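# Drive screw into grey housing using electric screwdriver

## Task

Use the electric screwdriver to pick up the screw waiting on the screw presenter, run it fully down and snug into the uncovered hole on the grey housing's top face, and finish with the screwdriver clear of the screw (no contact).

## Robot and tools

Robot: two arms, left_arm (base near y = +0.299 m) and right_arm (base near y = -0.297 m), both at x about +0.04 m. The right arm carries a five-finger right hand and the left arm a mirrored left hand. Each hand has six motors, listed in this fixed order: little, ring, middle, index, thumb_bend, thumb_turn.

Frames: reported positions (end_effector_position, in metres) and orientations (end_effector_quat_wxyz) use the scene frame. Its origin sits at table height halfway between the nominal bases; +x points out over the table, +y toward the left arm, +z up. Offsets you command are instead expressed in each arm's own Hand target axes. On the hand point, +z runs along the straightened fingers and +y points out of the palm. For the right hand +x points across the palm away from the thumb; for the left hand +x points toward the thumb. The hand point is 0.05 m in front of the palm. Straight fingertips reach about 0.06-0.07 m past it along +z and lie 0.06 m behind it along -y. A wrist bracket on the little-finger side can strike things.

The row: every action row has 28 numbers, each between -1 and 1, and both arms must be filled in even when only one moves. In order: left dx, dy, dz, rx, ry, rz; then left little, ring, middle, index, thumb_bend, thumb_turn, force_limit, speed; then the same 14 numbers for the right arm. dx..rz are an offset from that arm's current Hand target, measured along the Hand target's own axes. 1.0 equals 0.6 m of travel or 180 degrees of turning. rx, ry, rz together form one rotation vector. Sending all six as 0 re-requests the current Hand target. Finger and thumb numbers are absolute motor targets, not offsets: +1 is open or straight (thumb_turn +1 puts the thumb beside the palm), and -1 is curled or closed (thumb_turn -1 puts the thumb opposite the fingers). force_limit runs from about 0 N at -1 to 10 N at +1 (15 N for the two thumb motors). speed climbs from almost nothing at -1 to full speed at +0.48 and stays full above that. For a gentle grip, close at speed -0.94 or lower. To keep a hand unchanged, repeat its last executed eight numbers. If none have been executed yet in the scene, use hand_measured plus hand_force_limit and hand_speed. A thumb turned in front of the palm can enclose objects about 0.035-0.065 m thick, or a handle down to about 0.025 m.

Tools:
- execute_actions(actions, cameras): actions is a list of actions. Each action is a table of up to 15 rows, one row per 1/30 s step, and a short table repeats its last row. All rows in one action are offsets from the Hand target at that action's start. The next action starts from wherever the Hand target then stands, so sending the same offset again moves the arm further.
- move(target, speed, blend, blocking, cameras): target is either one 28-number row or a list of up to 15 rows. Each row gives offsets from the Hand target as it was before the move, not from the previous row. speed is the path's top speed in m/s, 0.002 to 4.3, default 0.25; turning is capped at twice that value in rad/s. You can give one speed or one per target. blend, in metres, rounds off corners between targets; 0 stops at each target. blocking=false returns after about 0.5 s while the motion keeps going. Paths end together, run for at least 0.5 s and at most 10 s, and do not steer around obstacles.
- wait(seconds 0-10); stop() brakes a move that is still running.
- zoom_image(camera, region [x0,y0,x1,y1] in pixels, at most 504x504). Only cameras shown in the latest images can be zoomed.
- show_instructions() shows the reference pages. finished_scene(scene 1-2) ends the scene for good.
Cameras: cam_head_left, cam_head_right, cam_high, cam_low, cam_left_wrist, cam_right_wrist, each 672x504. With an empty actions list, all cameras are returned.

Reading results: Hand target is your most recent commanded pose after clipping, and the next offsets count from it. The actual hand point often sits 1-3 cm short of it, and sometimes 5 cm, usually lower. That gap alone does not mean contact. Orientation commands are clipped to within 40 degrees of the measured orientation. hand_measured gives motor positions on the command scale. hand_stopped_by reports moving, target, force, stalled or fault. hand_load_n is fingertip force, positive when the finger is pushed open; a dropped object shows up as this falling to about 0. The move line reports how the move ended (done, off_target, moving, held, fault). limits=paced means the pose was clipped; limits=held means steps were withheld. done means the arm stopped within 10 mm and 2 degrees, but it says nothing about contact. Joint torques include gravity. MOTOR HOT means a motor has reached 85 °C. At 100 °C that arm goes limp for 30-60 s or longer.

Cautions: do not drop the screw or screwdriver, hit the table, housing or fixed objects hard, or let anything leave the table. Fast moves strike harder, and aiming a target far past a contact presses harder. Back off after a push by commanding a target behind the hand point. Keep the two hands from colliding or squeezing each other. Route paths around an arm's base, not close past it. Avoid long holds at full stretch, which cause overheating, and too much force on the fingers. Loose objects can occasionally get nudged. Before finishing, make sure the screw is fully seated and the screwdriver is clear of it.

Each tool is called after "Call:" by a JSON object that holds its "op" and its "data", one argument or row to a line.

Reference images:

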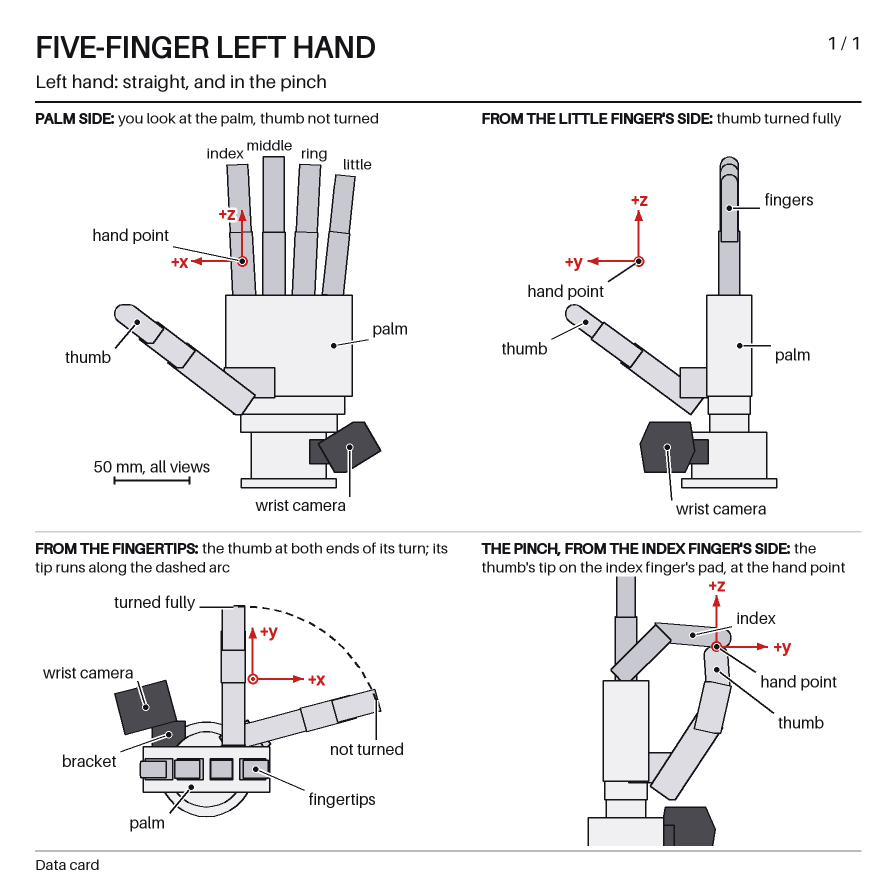

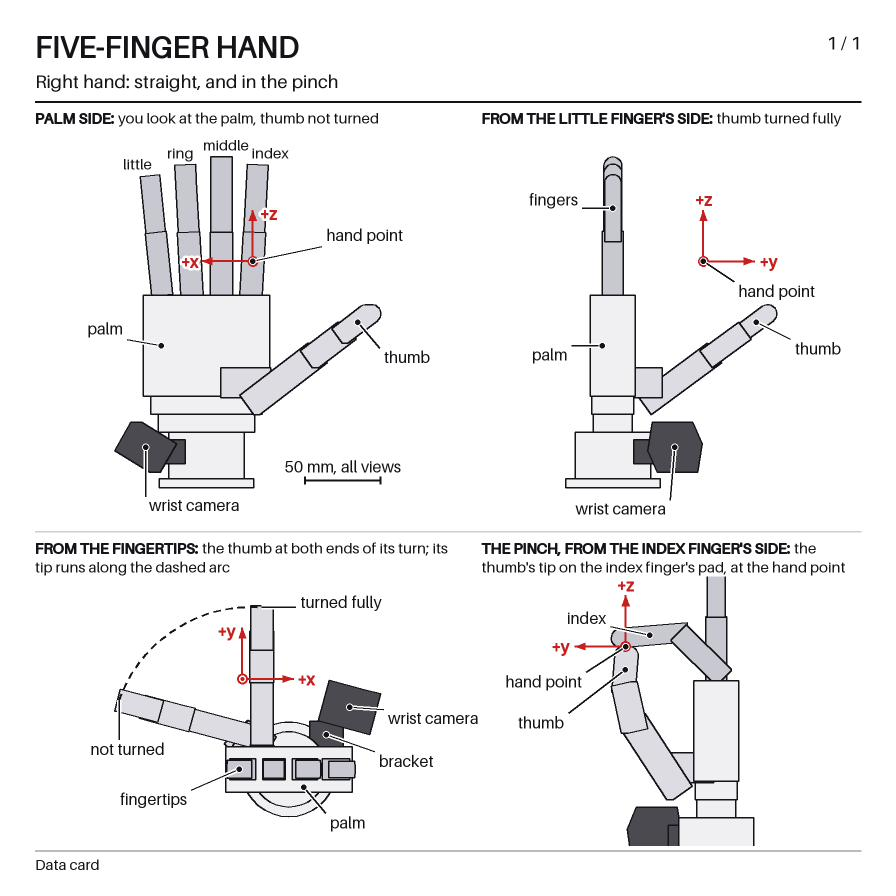

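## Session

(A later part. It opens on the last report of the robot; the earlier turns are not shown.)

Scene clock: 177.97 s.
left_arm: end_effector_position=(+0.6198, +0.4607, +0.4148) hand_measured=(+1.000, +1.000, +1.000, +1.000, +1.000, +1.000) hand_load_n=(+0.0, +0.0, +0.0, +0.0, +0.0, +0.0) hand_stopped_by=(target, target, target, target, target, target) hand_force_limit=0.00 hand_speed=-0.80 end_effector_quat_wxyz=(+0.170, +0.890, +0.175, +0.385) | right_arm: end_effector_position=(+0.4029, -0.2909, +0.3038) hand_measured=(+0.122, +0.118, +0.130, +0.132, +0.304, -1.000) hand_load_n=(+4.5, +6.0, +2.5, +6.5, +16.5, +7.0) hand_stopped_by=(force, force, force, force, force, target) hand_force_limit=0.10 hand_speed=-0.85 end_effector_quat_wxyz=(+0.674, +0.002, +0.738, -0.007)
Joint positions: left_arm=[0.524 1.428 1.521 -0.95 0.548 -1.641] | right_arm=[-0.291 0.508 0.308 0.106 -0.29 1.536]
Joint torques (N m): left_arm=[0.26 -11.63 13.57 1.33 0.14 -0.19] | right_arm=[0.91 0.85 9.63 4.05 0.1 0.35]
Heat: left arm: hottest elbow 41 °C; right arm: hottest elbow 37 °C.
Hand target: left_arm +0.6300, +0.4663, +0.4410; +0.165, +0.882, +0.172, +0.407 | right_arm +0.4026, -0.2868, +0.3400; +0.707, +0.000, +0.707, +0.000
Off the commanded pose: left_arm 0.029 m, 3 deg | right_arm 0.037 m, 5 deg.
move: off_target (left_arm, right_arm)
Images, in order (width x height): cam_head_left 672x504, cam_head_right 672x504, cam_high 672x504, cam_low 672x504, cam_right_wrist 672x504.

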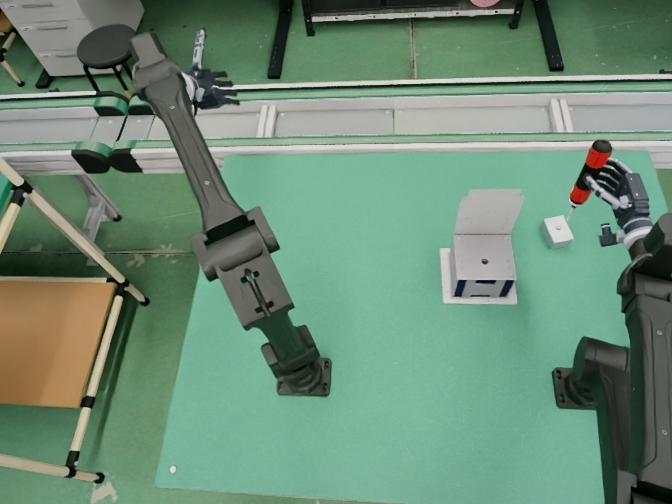

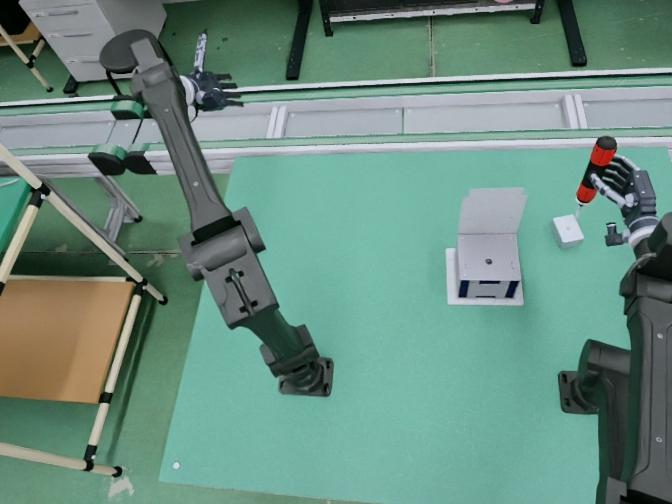

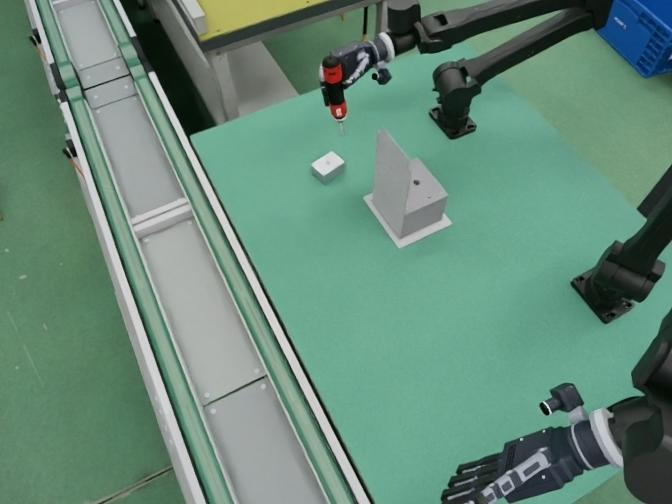

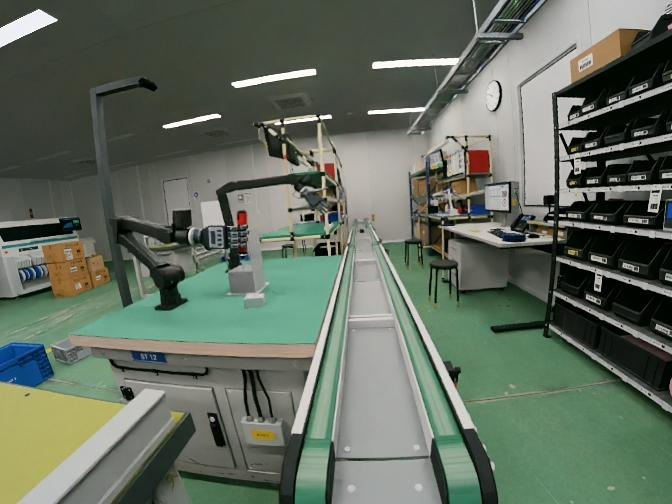

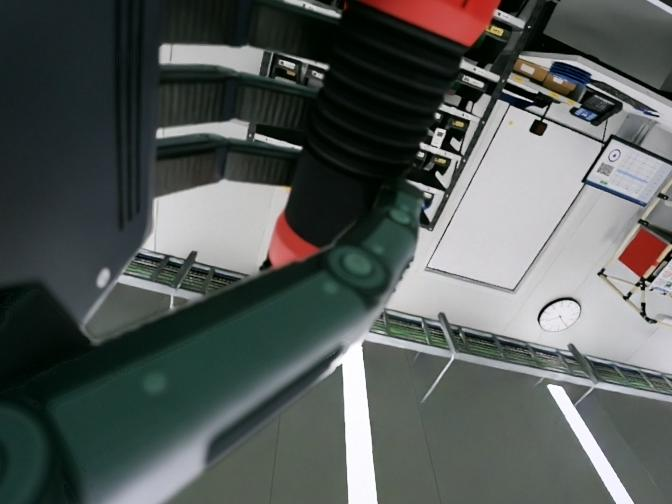

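Call:
{"op": "zoom_image", "data": {
  "camera": "cam_head_left",
  "region": [530, 130, 650, 260]
}}

Call:
{"op": "zoom_image", "data": {
  "camera": "cam_head_right",
  "region": [530, 130, 650, 260]
}}

Call:
{"op": "zoom_image", "data": {
  "camera": "cam_high",
  "region": [290, 40, 410, 200]
}}

Call:
{"op": "zoom_image", "data": {
  "camera": "cam_low",
  "region": [180, 190, 300, 320]
}}

Scaled by 3.877.

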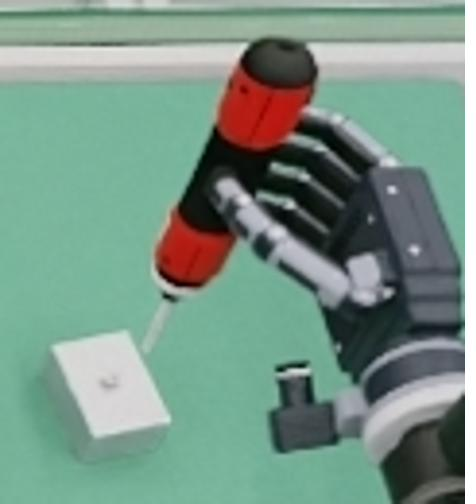

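Scaled by 3.877.

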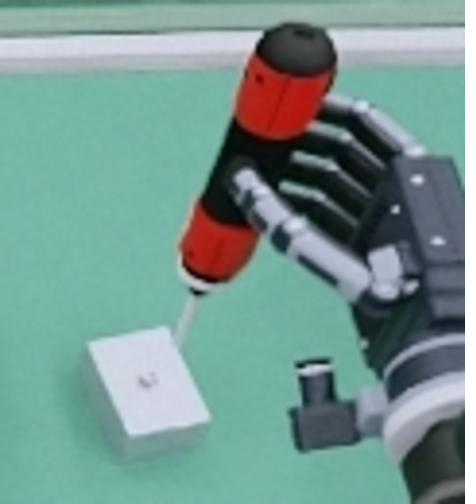

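Scaled by 3.150.

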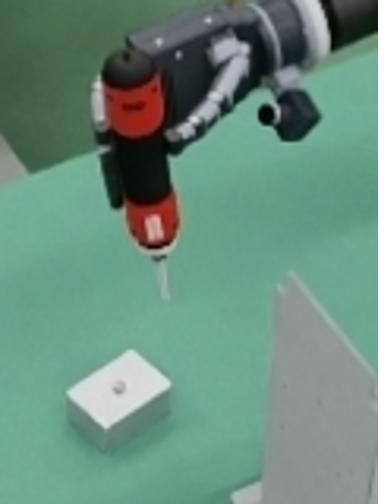

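Scaled by 3.877.

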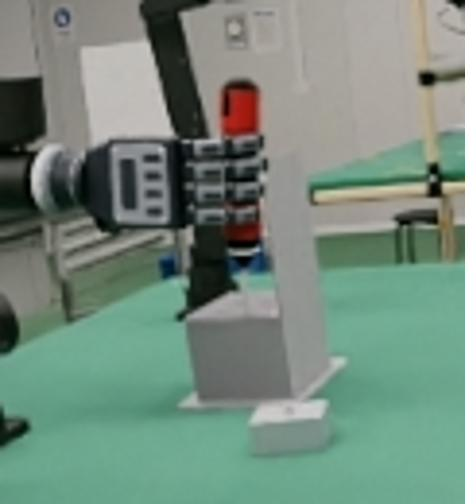

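Call:
{"op": "move", "data": {
  "target": [-0.896,0.553,0.200,-0.3246,-0.133,0.4563,-0.8,-0.8,-0.8,-0.8,1,1,0,0,0,0,0,0,-0.05,0.0194,-0.15,-0.15,-0.15,-0.15,0.1,-1,0.1,-0.85],
  "speed": 0.2,
  "cameras": ["all"]
}}

Scene clock: 200.10 s.
left_arm: end_effector_position=(+0.4369, -0.0724, +0.1433) hand_measured=(-0.800, -0.800, -0.800, -0.800, +1.000, +1.000) hand_load_n=(+0.5, +0.0, +0.5, +0.0, -0.5, +0.0) hand_stopped_by=(target, target, target, target, target, target) hand_force_limit=0.00 hand_speed=0.00 end_effector_quat_wxyz=(+0.276, +0.661, -0.649, +0.258) | right_arm: end_effector_position=(+0.4050, -0.2922, +0.3052) hand_measured=(+0.122, +0.118, +0.130, +0.132, +0.304, -1.000) hand_load_n=(+5.0, +6.0, +2.5, +6.5, +16.5, +7.0) hand_stopped_by=(force, force, force, force, force, target) hand_force_limit=0.10 hand_speed=-0.85 end_effector_quat_wxyz=(+0.730, +0.023, +0.683, +0.010)
Joint positions: left_arm=[-0.44 1.692 1.23 -0.735 0.695 -0.592] | right_arm=[-0.271 0.622 0.211 0.479 -0.264 1.636]
Joint torques (N m): left_arm=[-0.67 -14.33 11.43 0.17 0.28 -0.06] | right_arm=[1.2 0.26 9.02 4.04 0.19 0.37]
Heat: left arm: hottest elbow 41 °C; right arm: hottest elbow 37 °C.
Hand target: left_arm +0.4507, -0.0810, +0.1548; +0.271, +0.653, -0.654, +0.270 | right_arm +0.4026, -0.2868, +0.3400; +0.760, +0.021, +0.649, +0.021
Off the commanded pose: left_arm 0.020 m, 2 deg | right_arm 0.035 m, 5 deg.
move: off_target (left_arm, right_arm)

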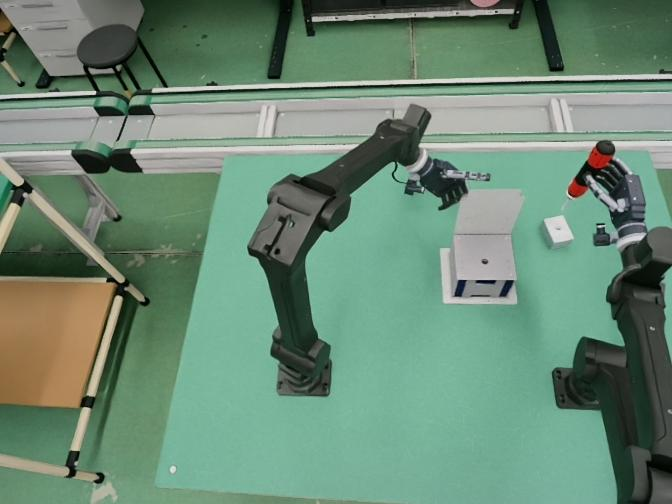

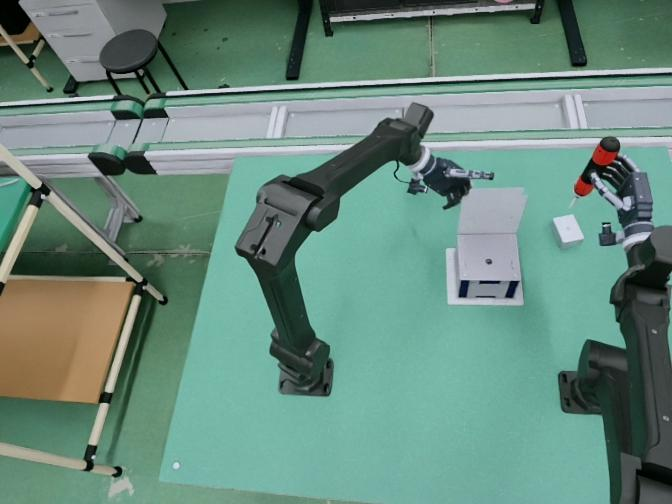

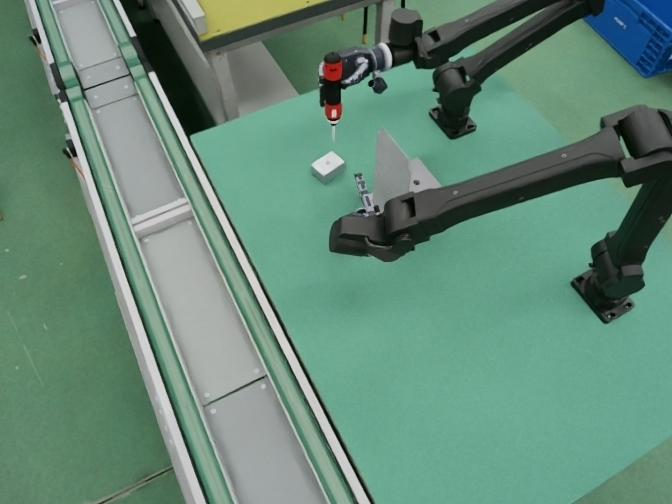

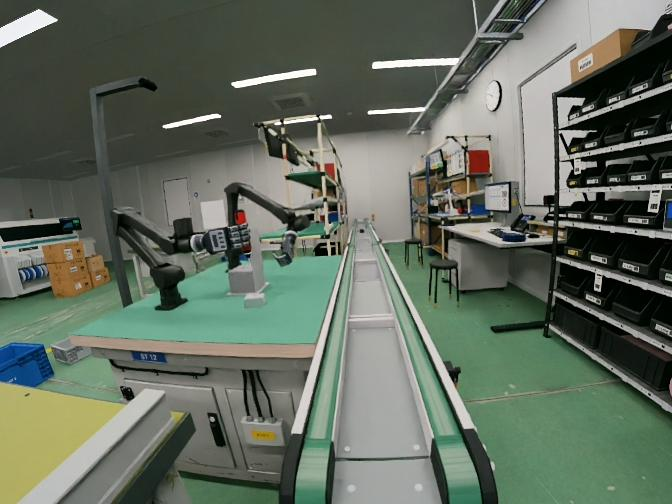

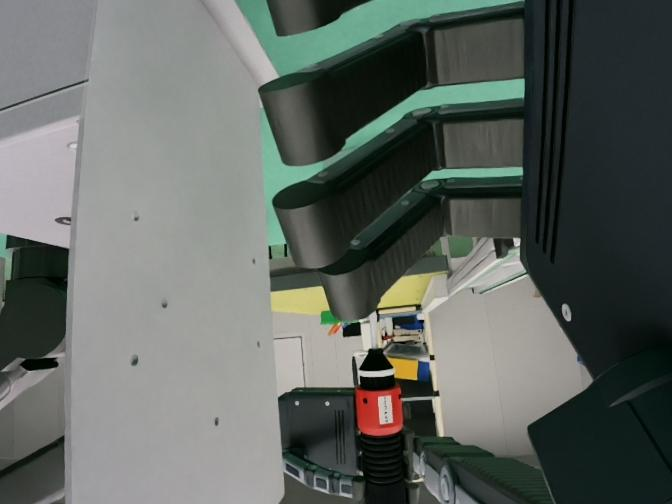

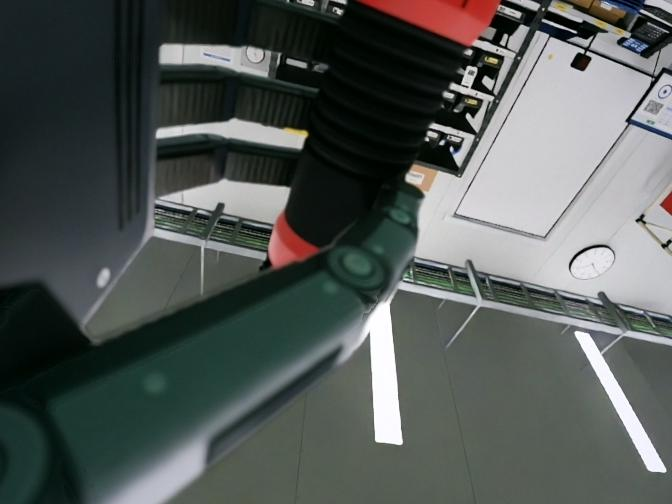

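Call:
{"op": "move", "data": {
  "target": [0,0,0,0,0,0,1,1,1,1,1,1,0,0.3,0,0,0,0,0,0,-0.15,-0.15,-0.15,-0.15,0.1,-1,0.1,-0.85],
  "speed": 0.2,
  "cameras": ["cam_left_wrist","cam_head_left","cam_head_right"]
}}

Call:
{"op": "zoom_image", "data": {
  "camera": "cam_head_left",
  "region": [530, 130, 650, 260]
}}

Call:
{"op": "zoom_image", "data": {
  "camera": "cam_head_right",
  "region": [530, 130, 650, 260]
}}

Scene clock: 203.23 s.
left_arm: end_effector_position=(+0.4368, -0.0724, +0.1432) hand_measured=(+1.000, +1.000, +1.000, +1.000, +1.000, +1.000) hand_load_n=(-0.5, +0.0, -0.5, +0.0, +0.0, +0.0) hand_stopped_by=(target, target, target, target, target, target) hand_force_limit=0.00 hand_speed=0.30 end_effector_quat_wxyz=(+0.275, +0.660, -0.649, +0.258) | right_arm: end_effector_position=(+0.4050, -0.2922, +0.3052) hand_measured=(+0.122, +0.118, +0.130, +0.132, +0.304, -1.000) hand_load_n=(+4.5, +6.0, +2.0, +6.5, +16.5, +7.0) hand_stopped_by=(force, force, force, force, force, target) hand_force_limit=0.10 hand_speed=-0.85 end_effector_quat_wxyz=(+0.730, +0.023, +0.683, +0.010)
Joint positions: left_arm=[-0.44 1.692 1.23 -0.735 0.695 -0.59] | right_arm=[-0.271 0.622 0.211 0.479 -0.264 1.636]
Joint torques (N m): left_arm=[-0.91 -14.21 11.54 0.23 0.31 -0.05] | right_arm=[1.14 0.26 9.02 4.04 0.19 0.36]
Heat: left arm: hottest elbow 41 °C; right arm: hottest elbow 37 °C.
Hand target: left_arm +0.4507, -0.0810, +0.1548; +0.271, +0.653, -0.654, +0.270 | right_arm +0.4026, -0.2868, +0.3400; +0.760, +0.021, +0.649, +0.021
Off the commanded pose: left_arm 0.020 m, 2 deg | right_arm 0.035 m, 5 deg.
move: off_target (left_arm, right_arm)
Images, in order (width x height): cam_head_left 672x504, cam_head_right 672x504, cam_left_wrist 672x504.

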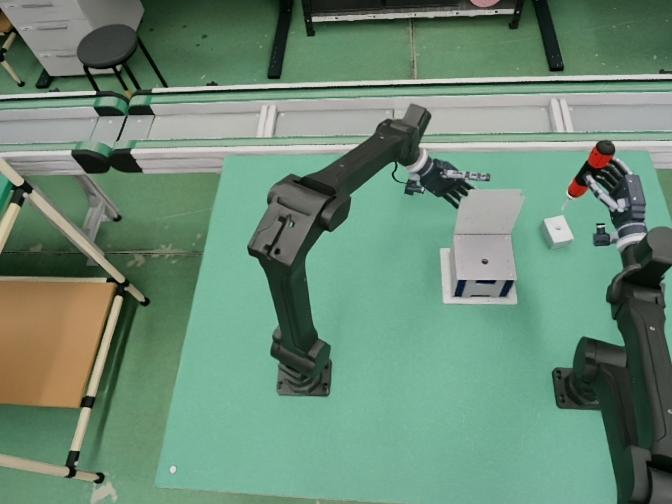

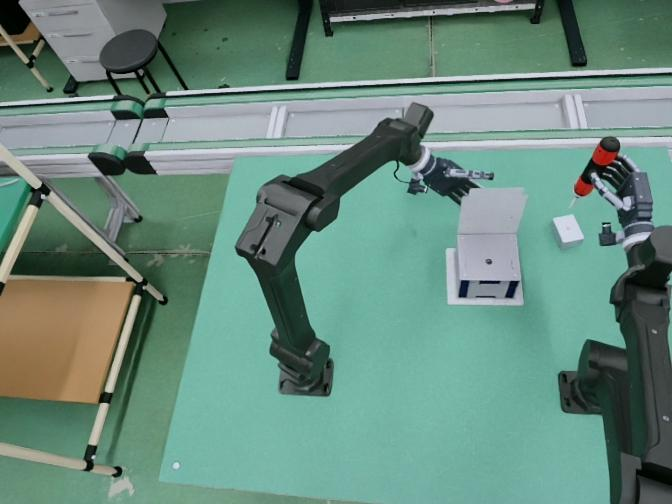

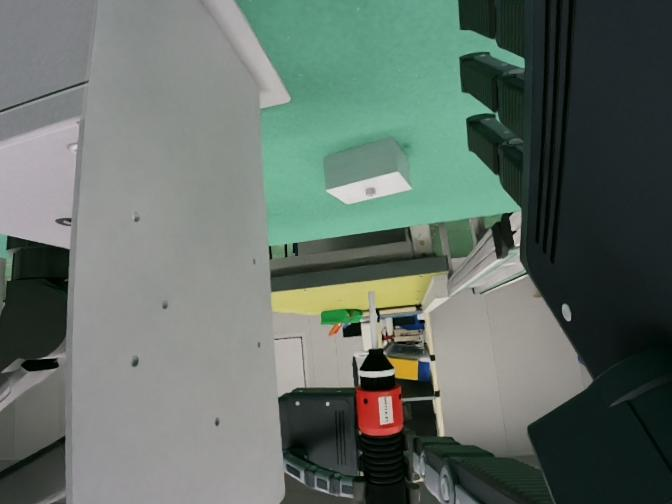

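Scaled by 3.877.

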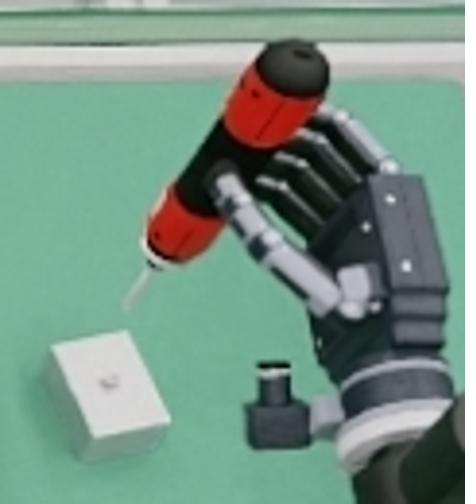

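Scaled by 3.877.

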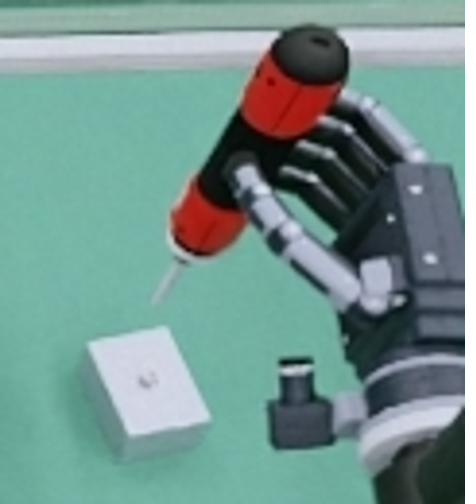

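Call:
{"op": "zoom_image", "data": {
  "camera": "cam_left_wrist",
  "region": [260, 120, 480, 400]
}}

Call:
{"op": "execute_actions", "data": {
  "actions": []
}}

Call:
{"op": "zoom_image", "data": {
  "camera": "cam_high",
  "region": [290, 40, 470, 220]
}}

Call:
{"op": "zoom_image", "data": {
  "camera": "cam_low",
  "region": [180, 190, 320, 330]
}}

Scaled by 1.800.

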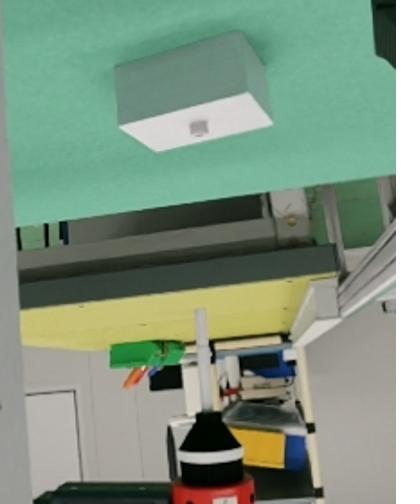

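Scene clock: 206.50 s.
left_arm: end_effector_position=(+0.4368, -0.0724, +0.1432) hand_measured=(+1.000, +1.000, +1.000, +1.000, +1.000, +1.000) hand_load_n=(+0.0, +0.0, +0.0, -0.5, +0.0, +0.0) hand_stopped_by=(target, target, target, target, target, target) hand_force_limit=0.00 hand_speed=0.30 end_effector_quat_wxyz=(+0.275, +0.660, -0.649, +0.258) | right_arm: end_effector_position=(+0.4050, -0.2922, +0.3052) hand_measured=(+0.122, +0.118, +0.130, +0.132, +0.304, -1.000) hand_load_n=(+5.0, +6.0, +2.5, +7.0, +17.0, +7.0) hand_stopped_by=(force, force, force, force, force, target) hand_force_limit=0.10 hand_speed=-0.85 end_effector_quat_wxyz=(+0.730, +0.023, +0.683, +0.010)
Joint positions: left_arm=[-0.44 1.692 1.23 -0.735 0.695 -0.59] | right_arm=[-0.271 0.622 0.211 0.479 -0.264 1.636]
Joint velocities: within noise
Joint torques (N m): left_arm=[-0.44 -14.15 11.48 0.2 0.32 -0.03] | right_arm=[1.14 0.15 9.02 4.03 0.19 0.37]
Heat: left arm: hottest elbow 41 °C; right arm: hottest elbow 36 °C.
Hand target: left_arm +0.4507, -0.0810, +0.1548; +0.271, +0.653, -0.654, +0.270 | right_arm +0.4026, -0.2868, +0.3400; +0.760, +0.021, +0.649, +0.021
Off the commanded pose: left_arm 0.020 m, 2 deg | right_arm 0.035 m, 5 deg.

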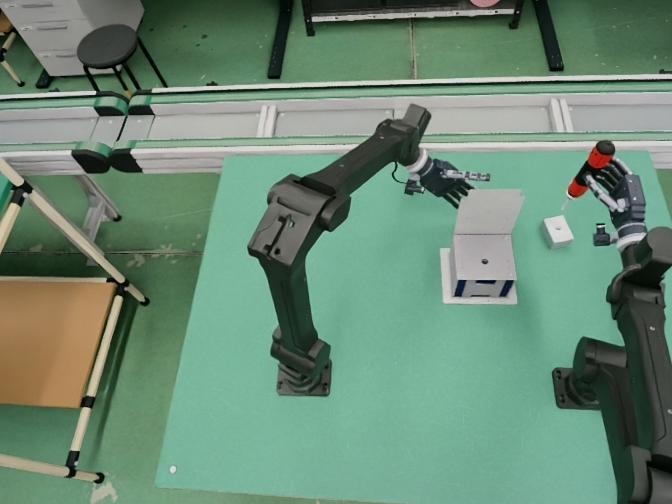

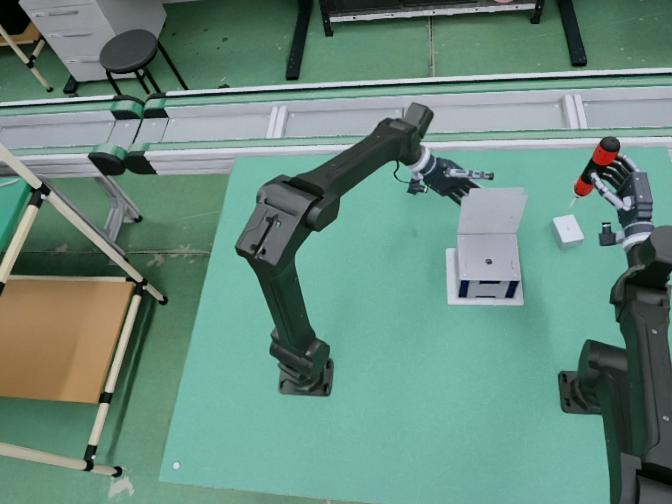

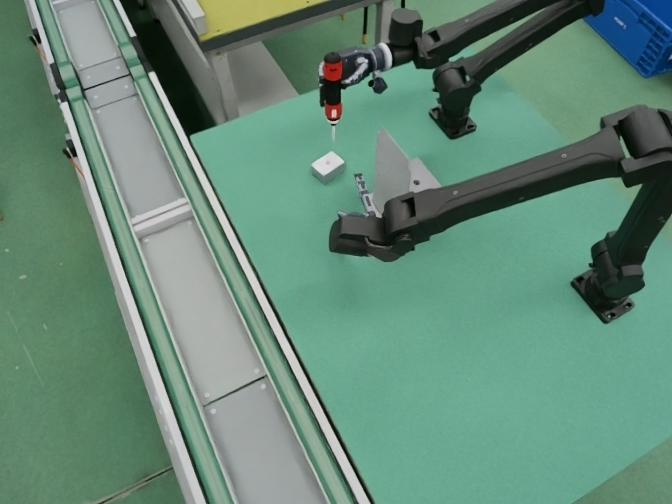

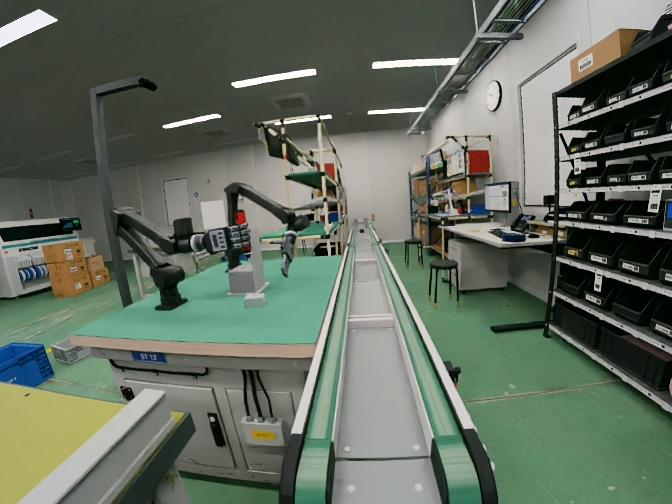

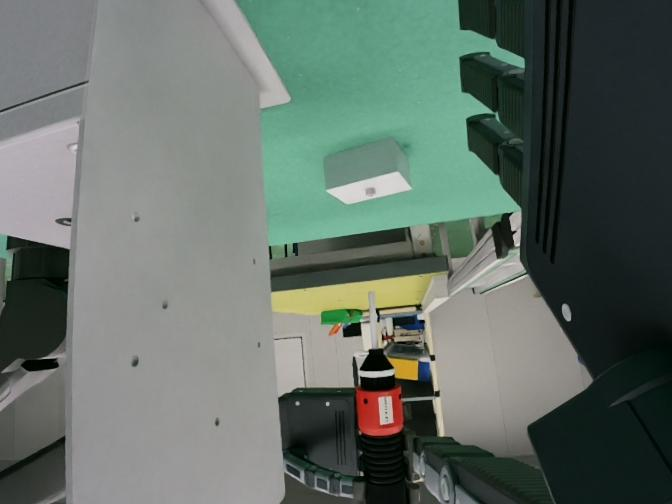

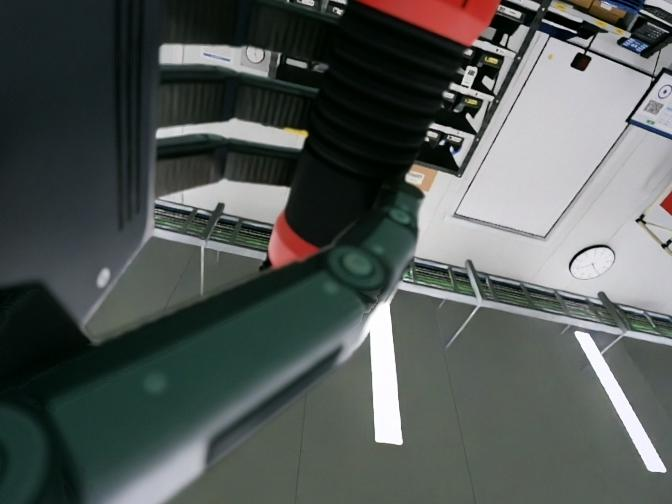

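Scaled by 2.800.

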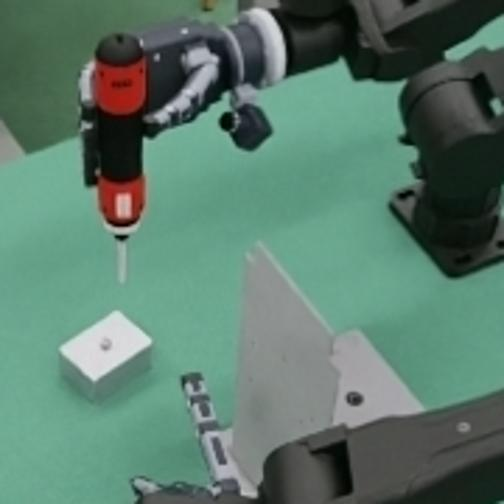

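Scaled by 3.600.

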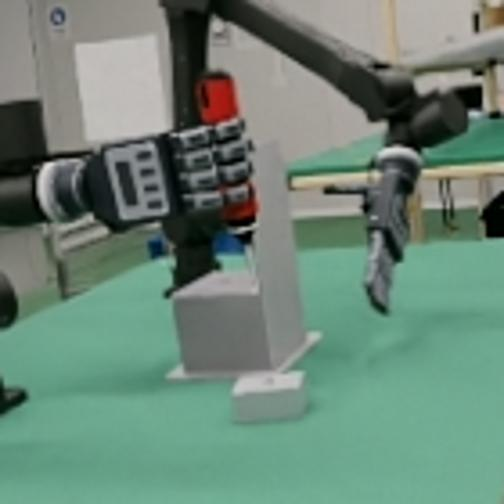

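Call:
{"op": "zoom_image", "data": {
  "camera": "cam_head_left",
  "region": [430, 180, 590, 310]
}}

Call:
{"op": "zoom_image", "data": {
  "camera": "cam_high",
  "region": [300, 110, 460, 250]
}}

Scaled by 3.150.

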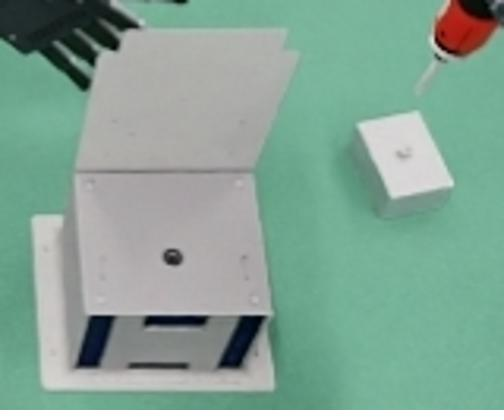

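Scaled by 3.150.

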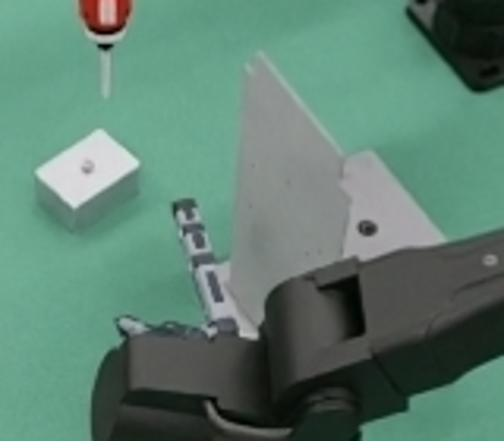

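Call:
{"op": "move", "data": {
  "target": [0,0,0,0,0,0,1,1,1,1,1,1,0,0.3,0.101,-0.0328,0.0092,0,0.0139,0,-0.15,-0.15,-0.15,-0.15,0.1,-1,0.1,-0.85],
  "speed": 0.08,
  "cameras": ["cam_left_wrist","cam_head_left","cam_head_right"]
}}

Call:
{"op": "zoom_image", "data": {
  "camera": "cam_head_left",
  "region": [530, 170, 620, 260]
}}

Call:
{"op": "zoom_image", "data": {
  "camera": "cam_head_right",
  "region": [530, 170, 620, 260]
}}

Call:
{"op": "zoom_image", "data": {
  "camera": "cam_left_wrist",
  "region": [290, 130, 450, 330]
}}

Scene clock: 218.87 s.
left_arm: end_effector_position=(+0.4368, -0.0724, +0.1432) hand_measured=(+1.000, +1.000, +1.000, +1.000, +1.000, +1.000) hand_load_n=(+0.0, +0.0, +0.0, +0.0, +0.0, +0.0) hand_stopped_by=(target, target, target, target, target, target) hand_force_limit=0.00 hand_speed=0.30 end_effector_quat_wxyz=(+0.275, +0.660, -0.649, +0.258) | right_arm: end_effector_position=(+0.4167, -0.2936, +0.2487) hand_measured=(+0.122, +0.118, +0.130, +0.132, +0.304, -1.000) hand_load_n=(+5.0, +6.0, +2.5, +6.5, +17.0, +6.5) hand_stopped_by=(force, force, force, force, force, target) hand_force_limit=0.10 hand_speed=-0.85 end_effector_quat_wxyz=(+0.716, +0.014, +0.697, +0.026)
Joint positions: left_arm=[-0.44 1.692 1.23 -0.735 0.695 -0.59] | right_arm=[-0.293 0.9 0.144 0.784 -0.321 1.636]
Joint torques (N m): left_arm=[-0.85 -14.39 11.52 0.17 0.29 -0.03] | right_arm=[-1.73 -1.55 7.58 4.03 -0.06 0.32]
Heat: left arm: hottest elbow 42 °C; right arm: hottest elbow 36 °C.
Hand target: left_arm +0.4507, -0.0810, +0.1548; +0.271, +0.653, -0.654, +0.270 | right_arm +0.4176, -0.3028, +0.2800; +0.746, +0.021, +0.666, +0.022
Off the commanded pose: left_arm 0.020 m, 2 deg | right_arm 0.033 m, 5 deg.
move: off_target (left_arm, right_arm)
Images, in order (width x height): cam_head_left 672x504, cam_head_right 672x504, cam_left_wrist 672x504.

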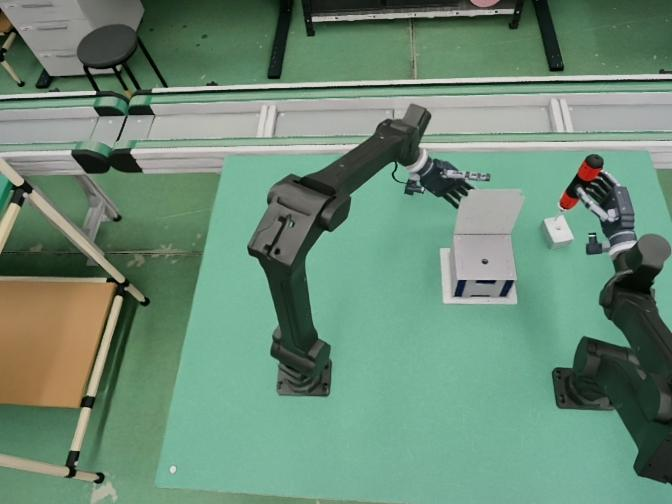

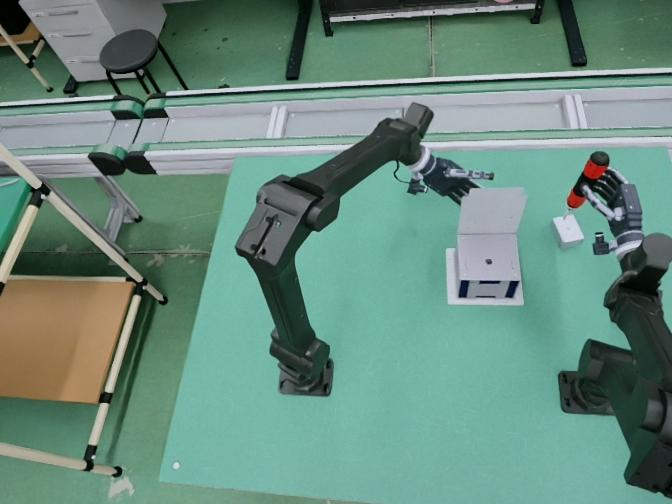

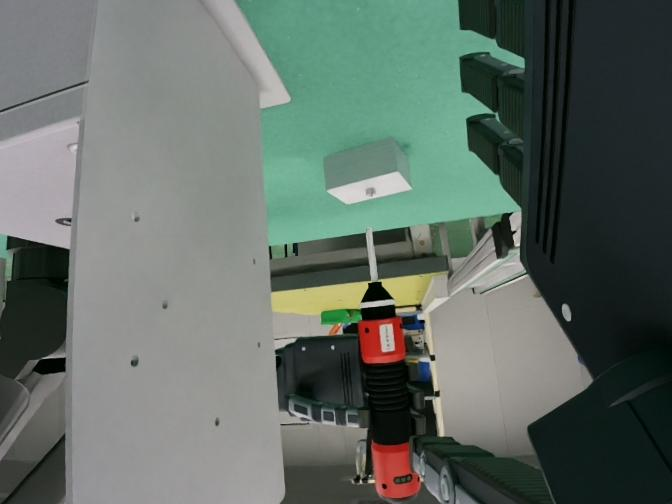

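Scaled by 5.600.

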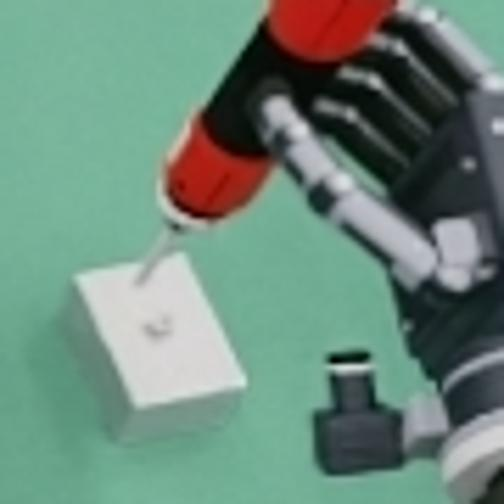

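Scaled by 5.600.

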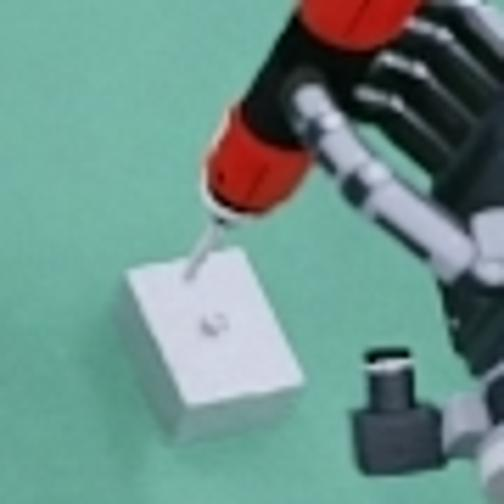

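Scaled by 2.520.

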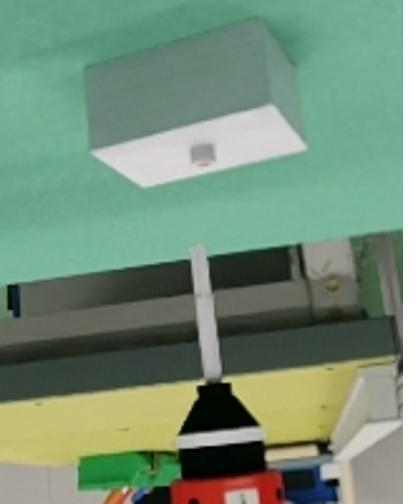

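Call:
{"op": "move", "data": {
  "target": [0,0,0,0,0,0,1,1,1,1,1,1,0,0.3,0.0317,-0.0295,-0.002,0,0,0,-0.15,-0.15,-0.15,-0.15,0.1,-1,0.1,-0.85],
  "speed": 0.05,
  "cameras": ["cam_left_wrist","cam_head_left","cam_head_right"]
}}

Call:
{"op": "zoom_image", "data": {
  "camera": "cam_head_left",
  "region": [530, 170, 620, 260]
}}

Call:
{"op": "zoom_image", "data": {
  "camera": "cam_head_right",
  "region": [530, 170, 620, 260]
}}

Call:
{"op": "zoom_image", "data": {
  "camera": "cam_left_wrist",
  "region": [290, 130, 450, 330]
}}

Scene clock: 224.97 s.
left_arm: end_effector_position=(+0.4368, -0.0724, +0.1432) hand_measured=(+1.000, +1.000, +1.000, +1.000, +1.000, +1.000) hand_load_n=(+0.0, +0.0, +0.0, +0.0, -0.5, +0.0) hand_stopped_by=(target, target, target, target, target, target) hand_force_limit=0.00 hand_speed=0.30 end_effector_quat_wxyz=(+0.275, +0.660, -0.649, +0.258) | right_arm: end_effector_position=(+0.4179, -0.3096, +0.2322) hand_measured=(+0.122, +0.118, +0.130, +0.132, +0.304, -1.000) hand_load_n=(+4.5, +6.0, +2.5, +6.5, +17.0, +6.5) hand_stopped_by=(force, force, force, force, force, target) hand_force_limit=0.10 hand_speed=-0.85 end_effector_quat_wxyz=(+0.718, +0.014, +0.695, +0.026)
Joint positions: left_arm=[-0.44 1.692 1.23 -0.735 0.695 -0.59] | right_arm=[-0.368 1.051 0.131 0.956 -0.396 1.64]
Joint torques (N m): left_arm=[-0.56 -14.15 11.45 0.16 0.31 0] | right_arm=[-1.61 -2.61 6.5 3.92 -0.04 0.37]
Heat: left arm: hottest elbow 42 °C; right arm: hottest elbow 36 °C.
Hand target: left_arm +0.4507, -0.0810, +0.1548; +0.271, +0.653, -0.654, +0.270 | right_arm +0.4187, -0.3193, +0.2599; +0.746, +0.021, +0.666, +0.022
Off the commanded pose: left_arm 0.020 m, 2 deg | right_arm 0.029 m, 5 deg.
move: off_target (left_arm, right_arm)
Images, in order (width x height): cam_head_left 672x504, cam_head_right 672x504, cam_left_wrist 672x504.

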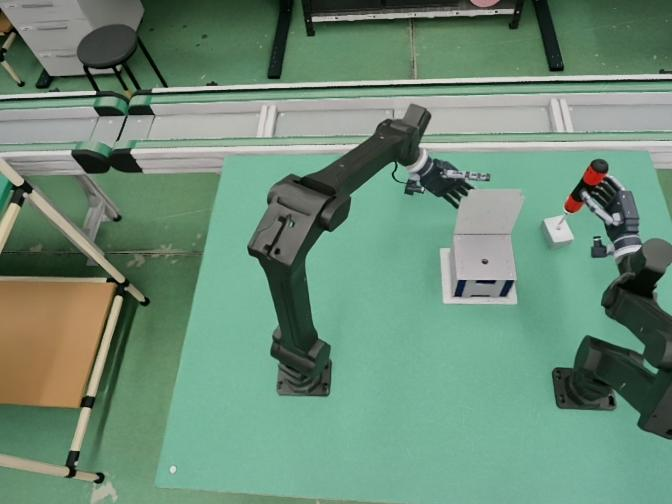

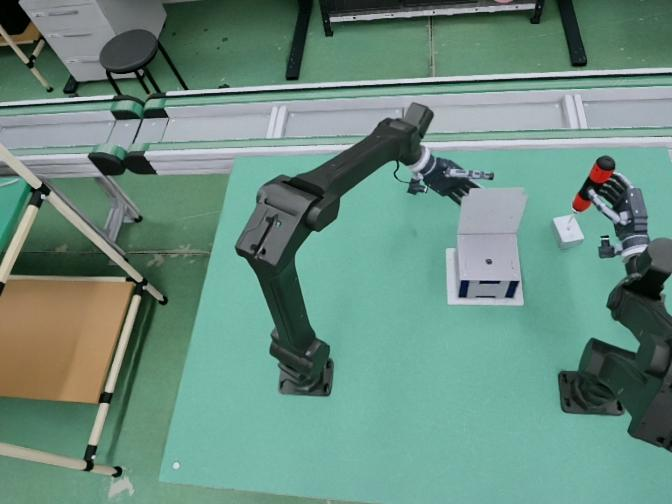

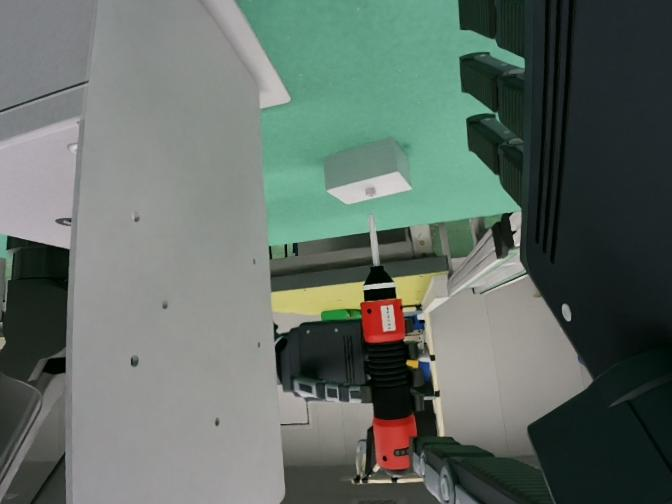

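Scaled by 5.600.

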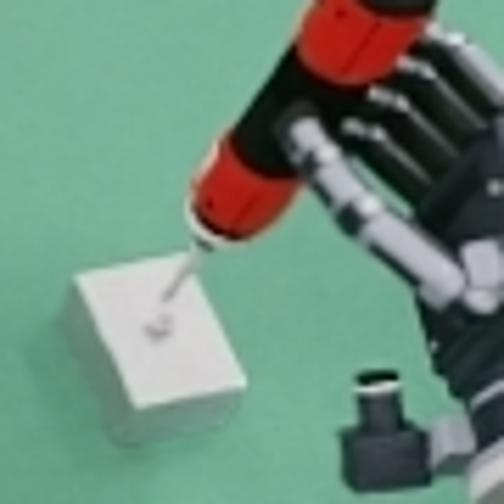

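Scaled by 5.600.

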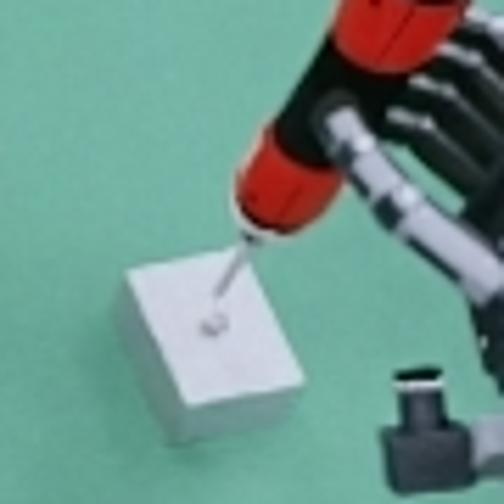

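Scaled by 2.520.

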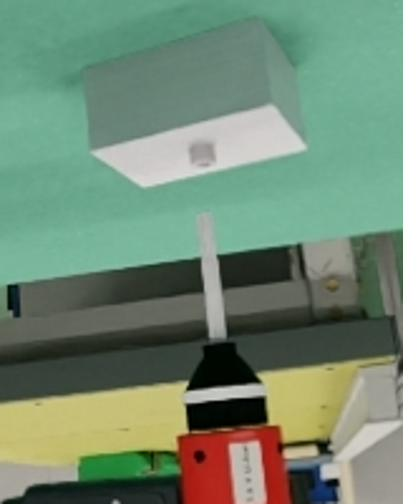

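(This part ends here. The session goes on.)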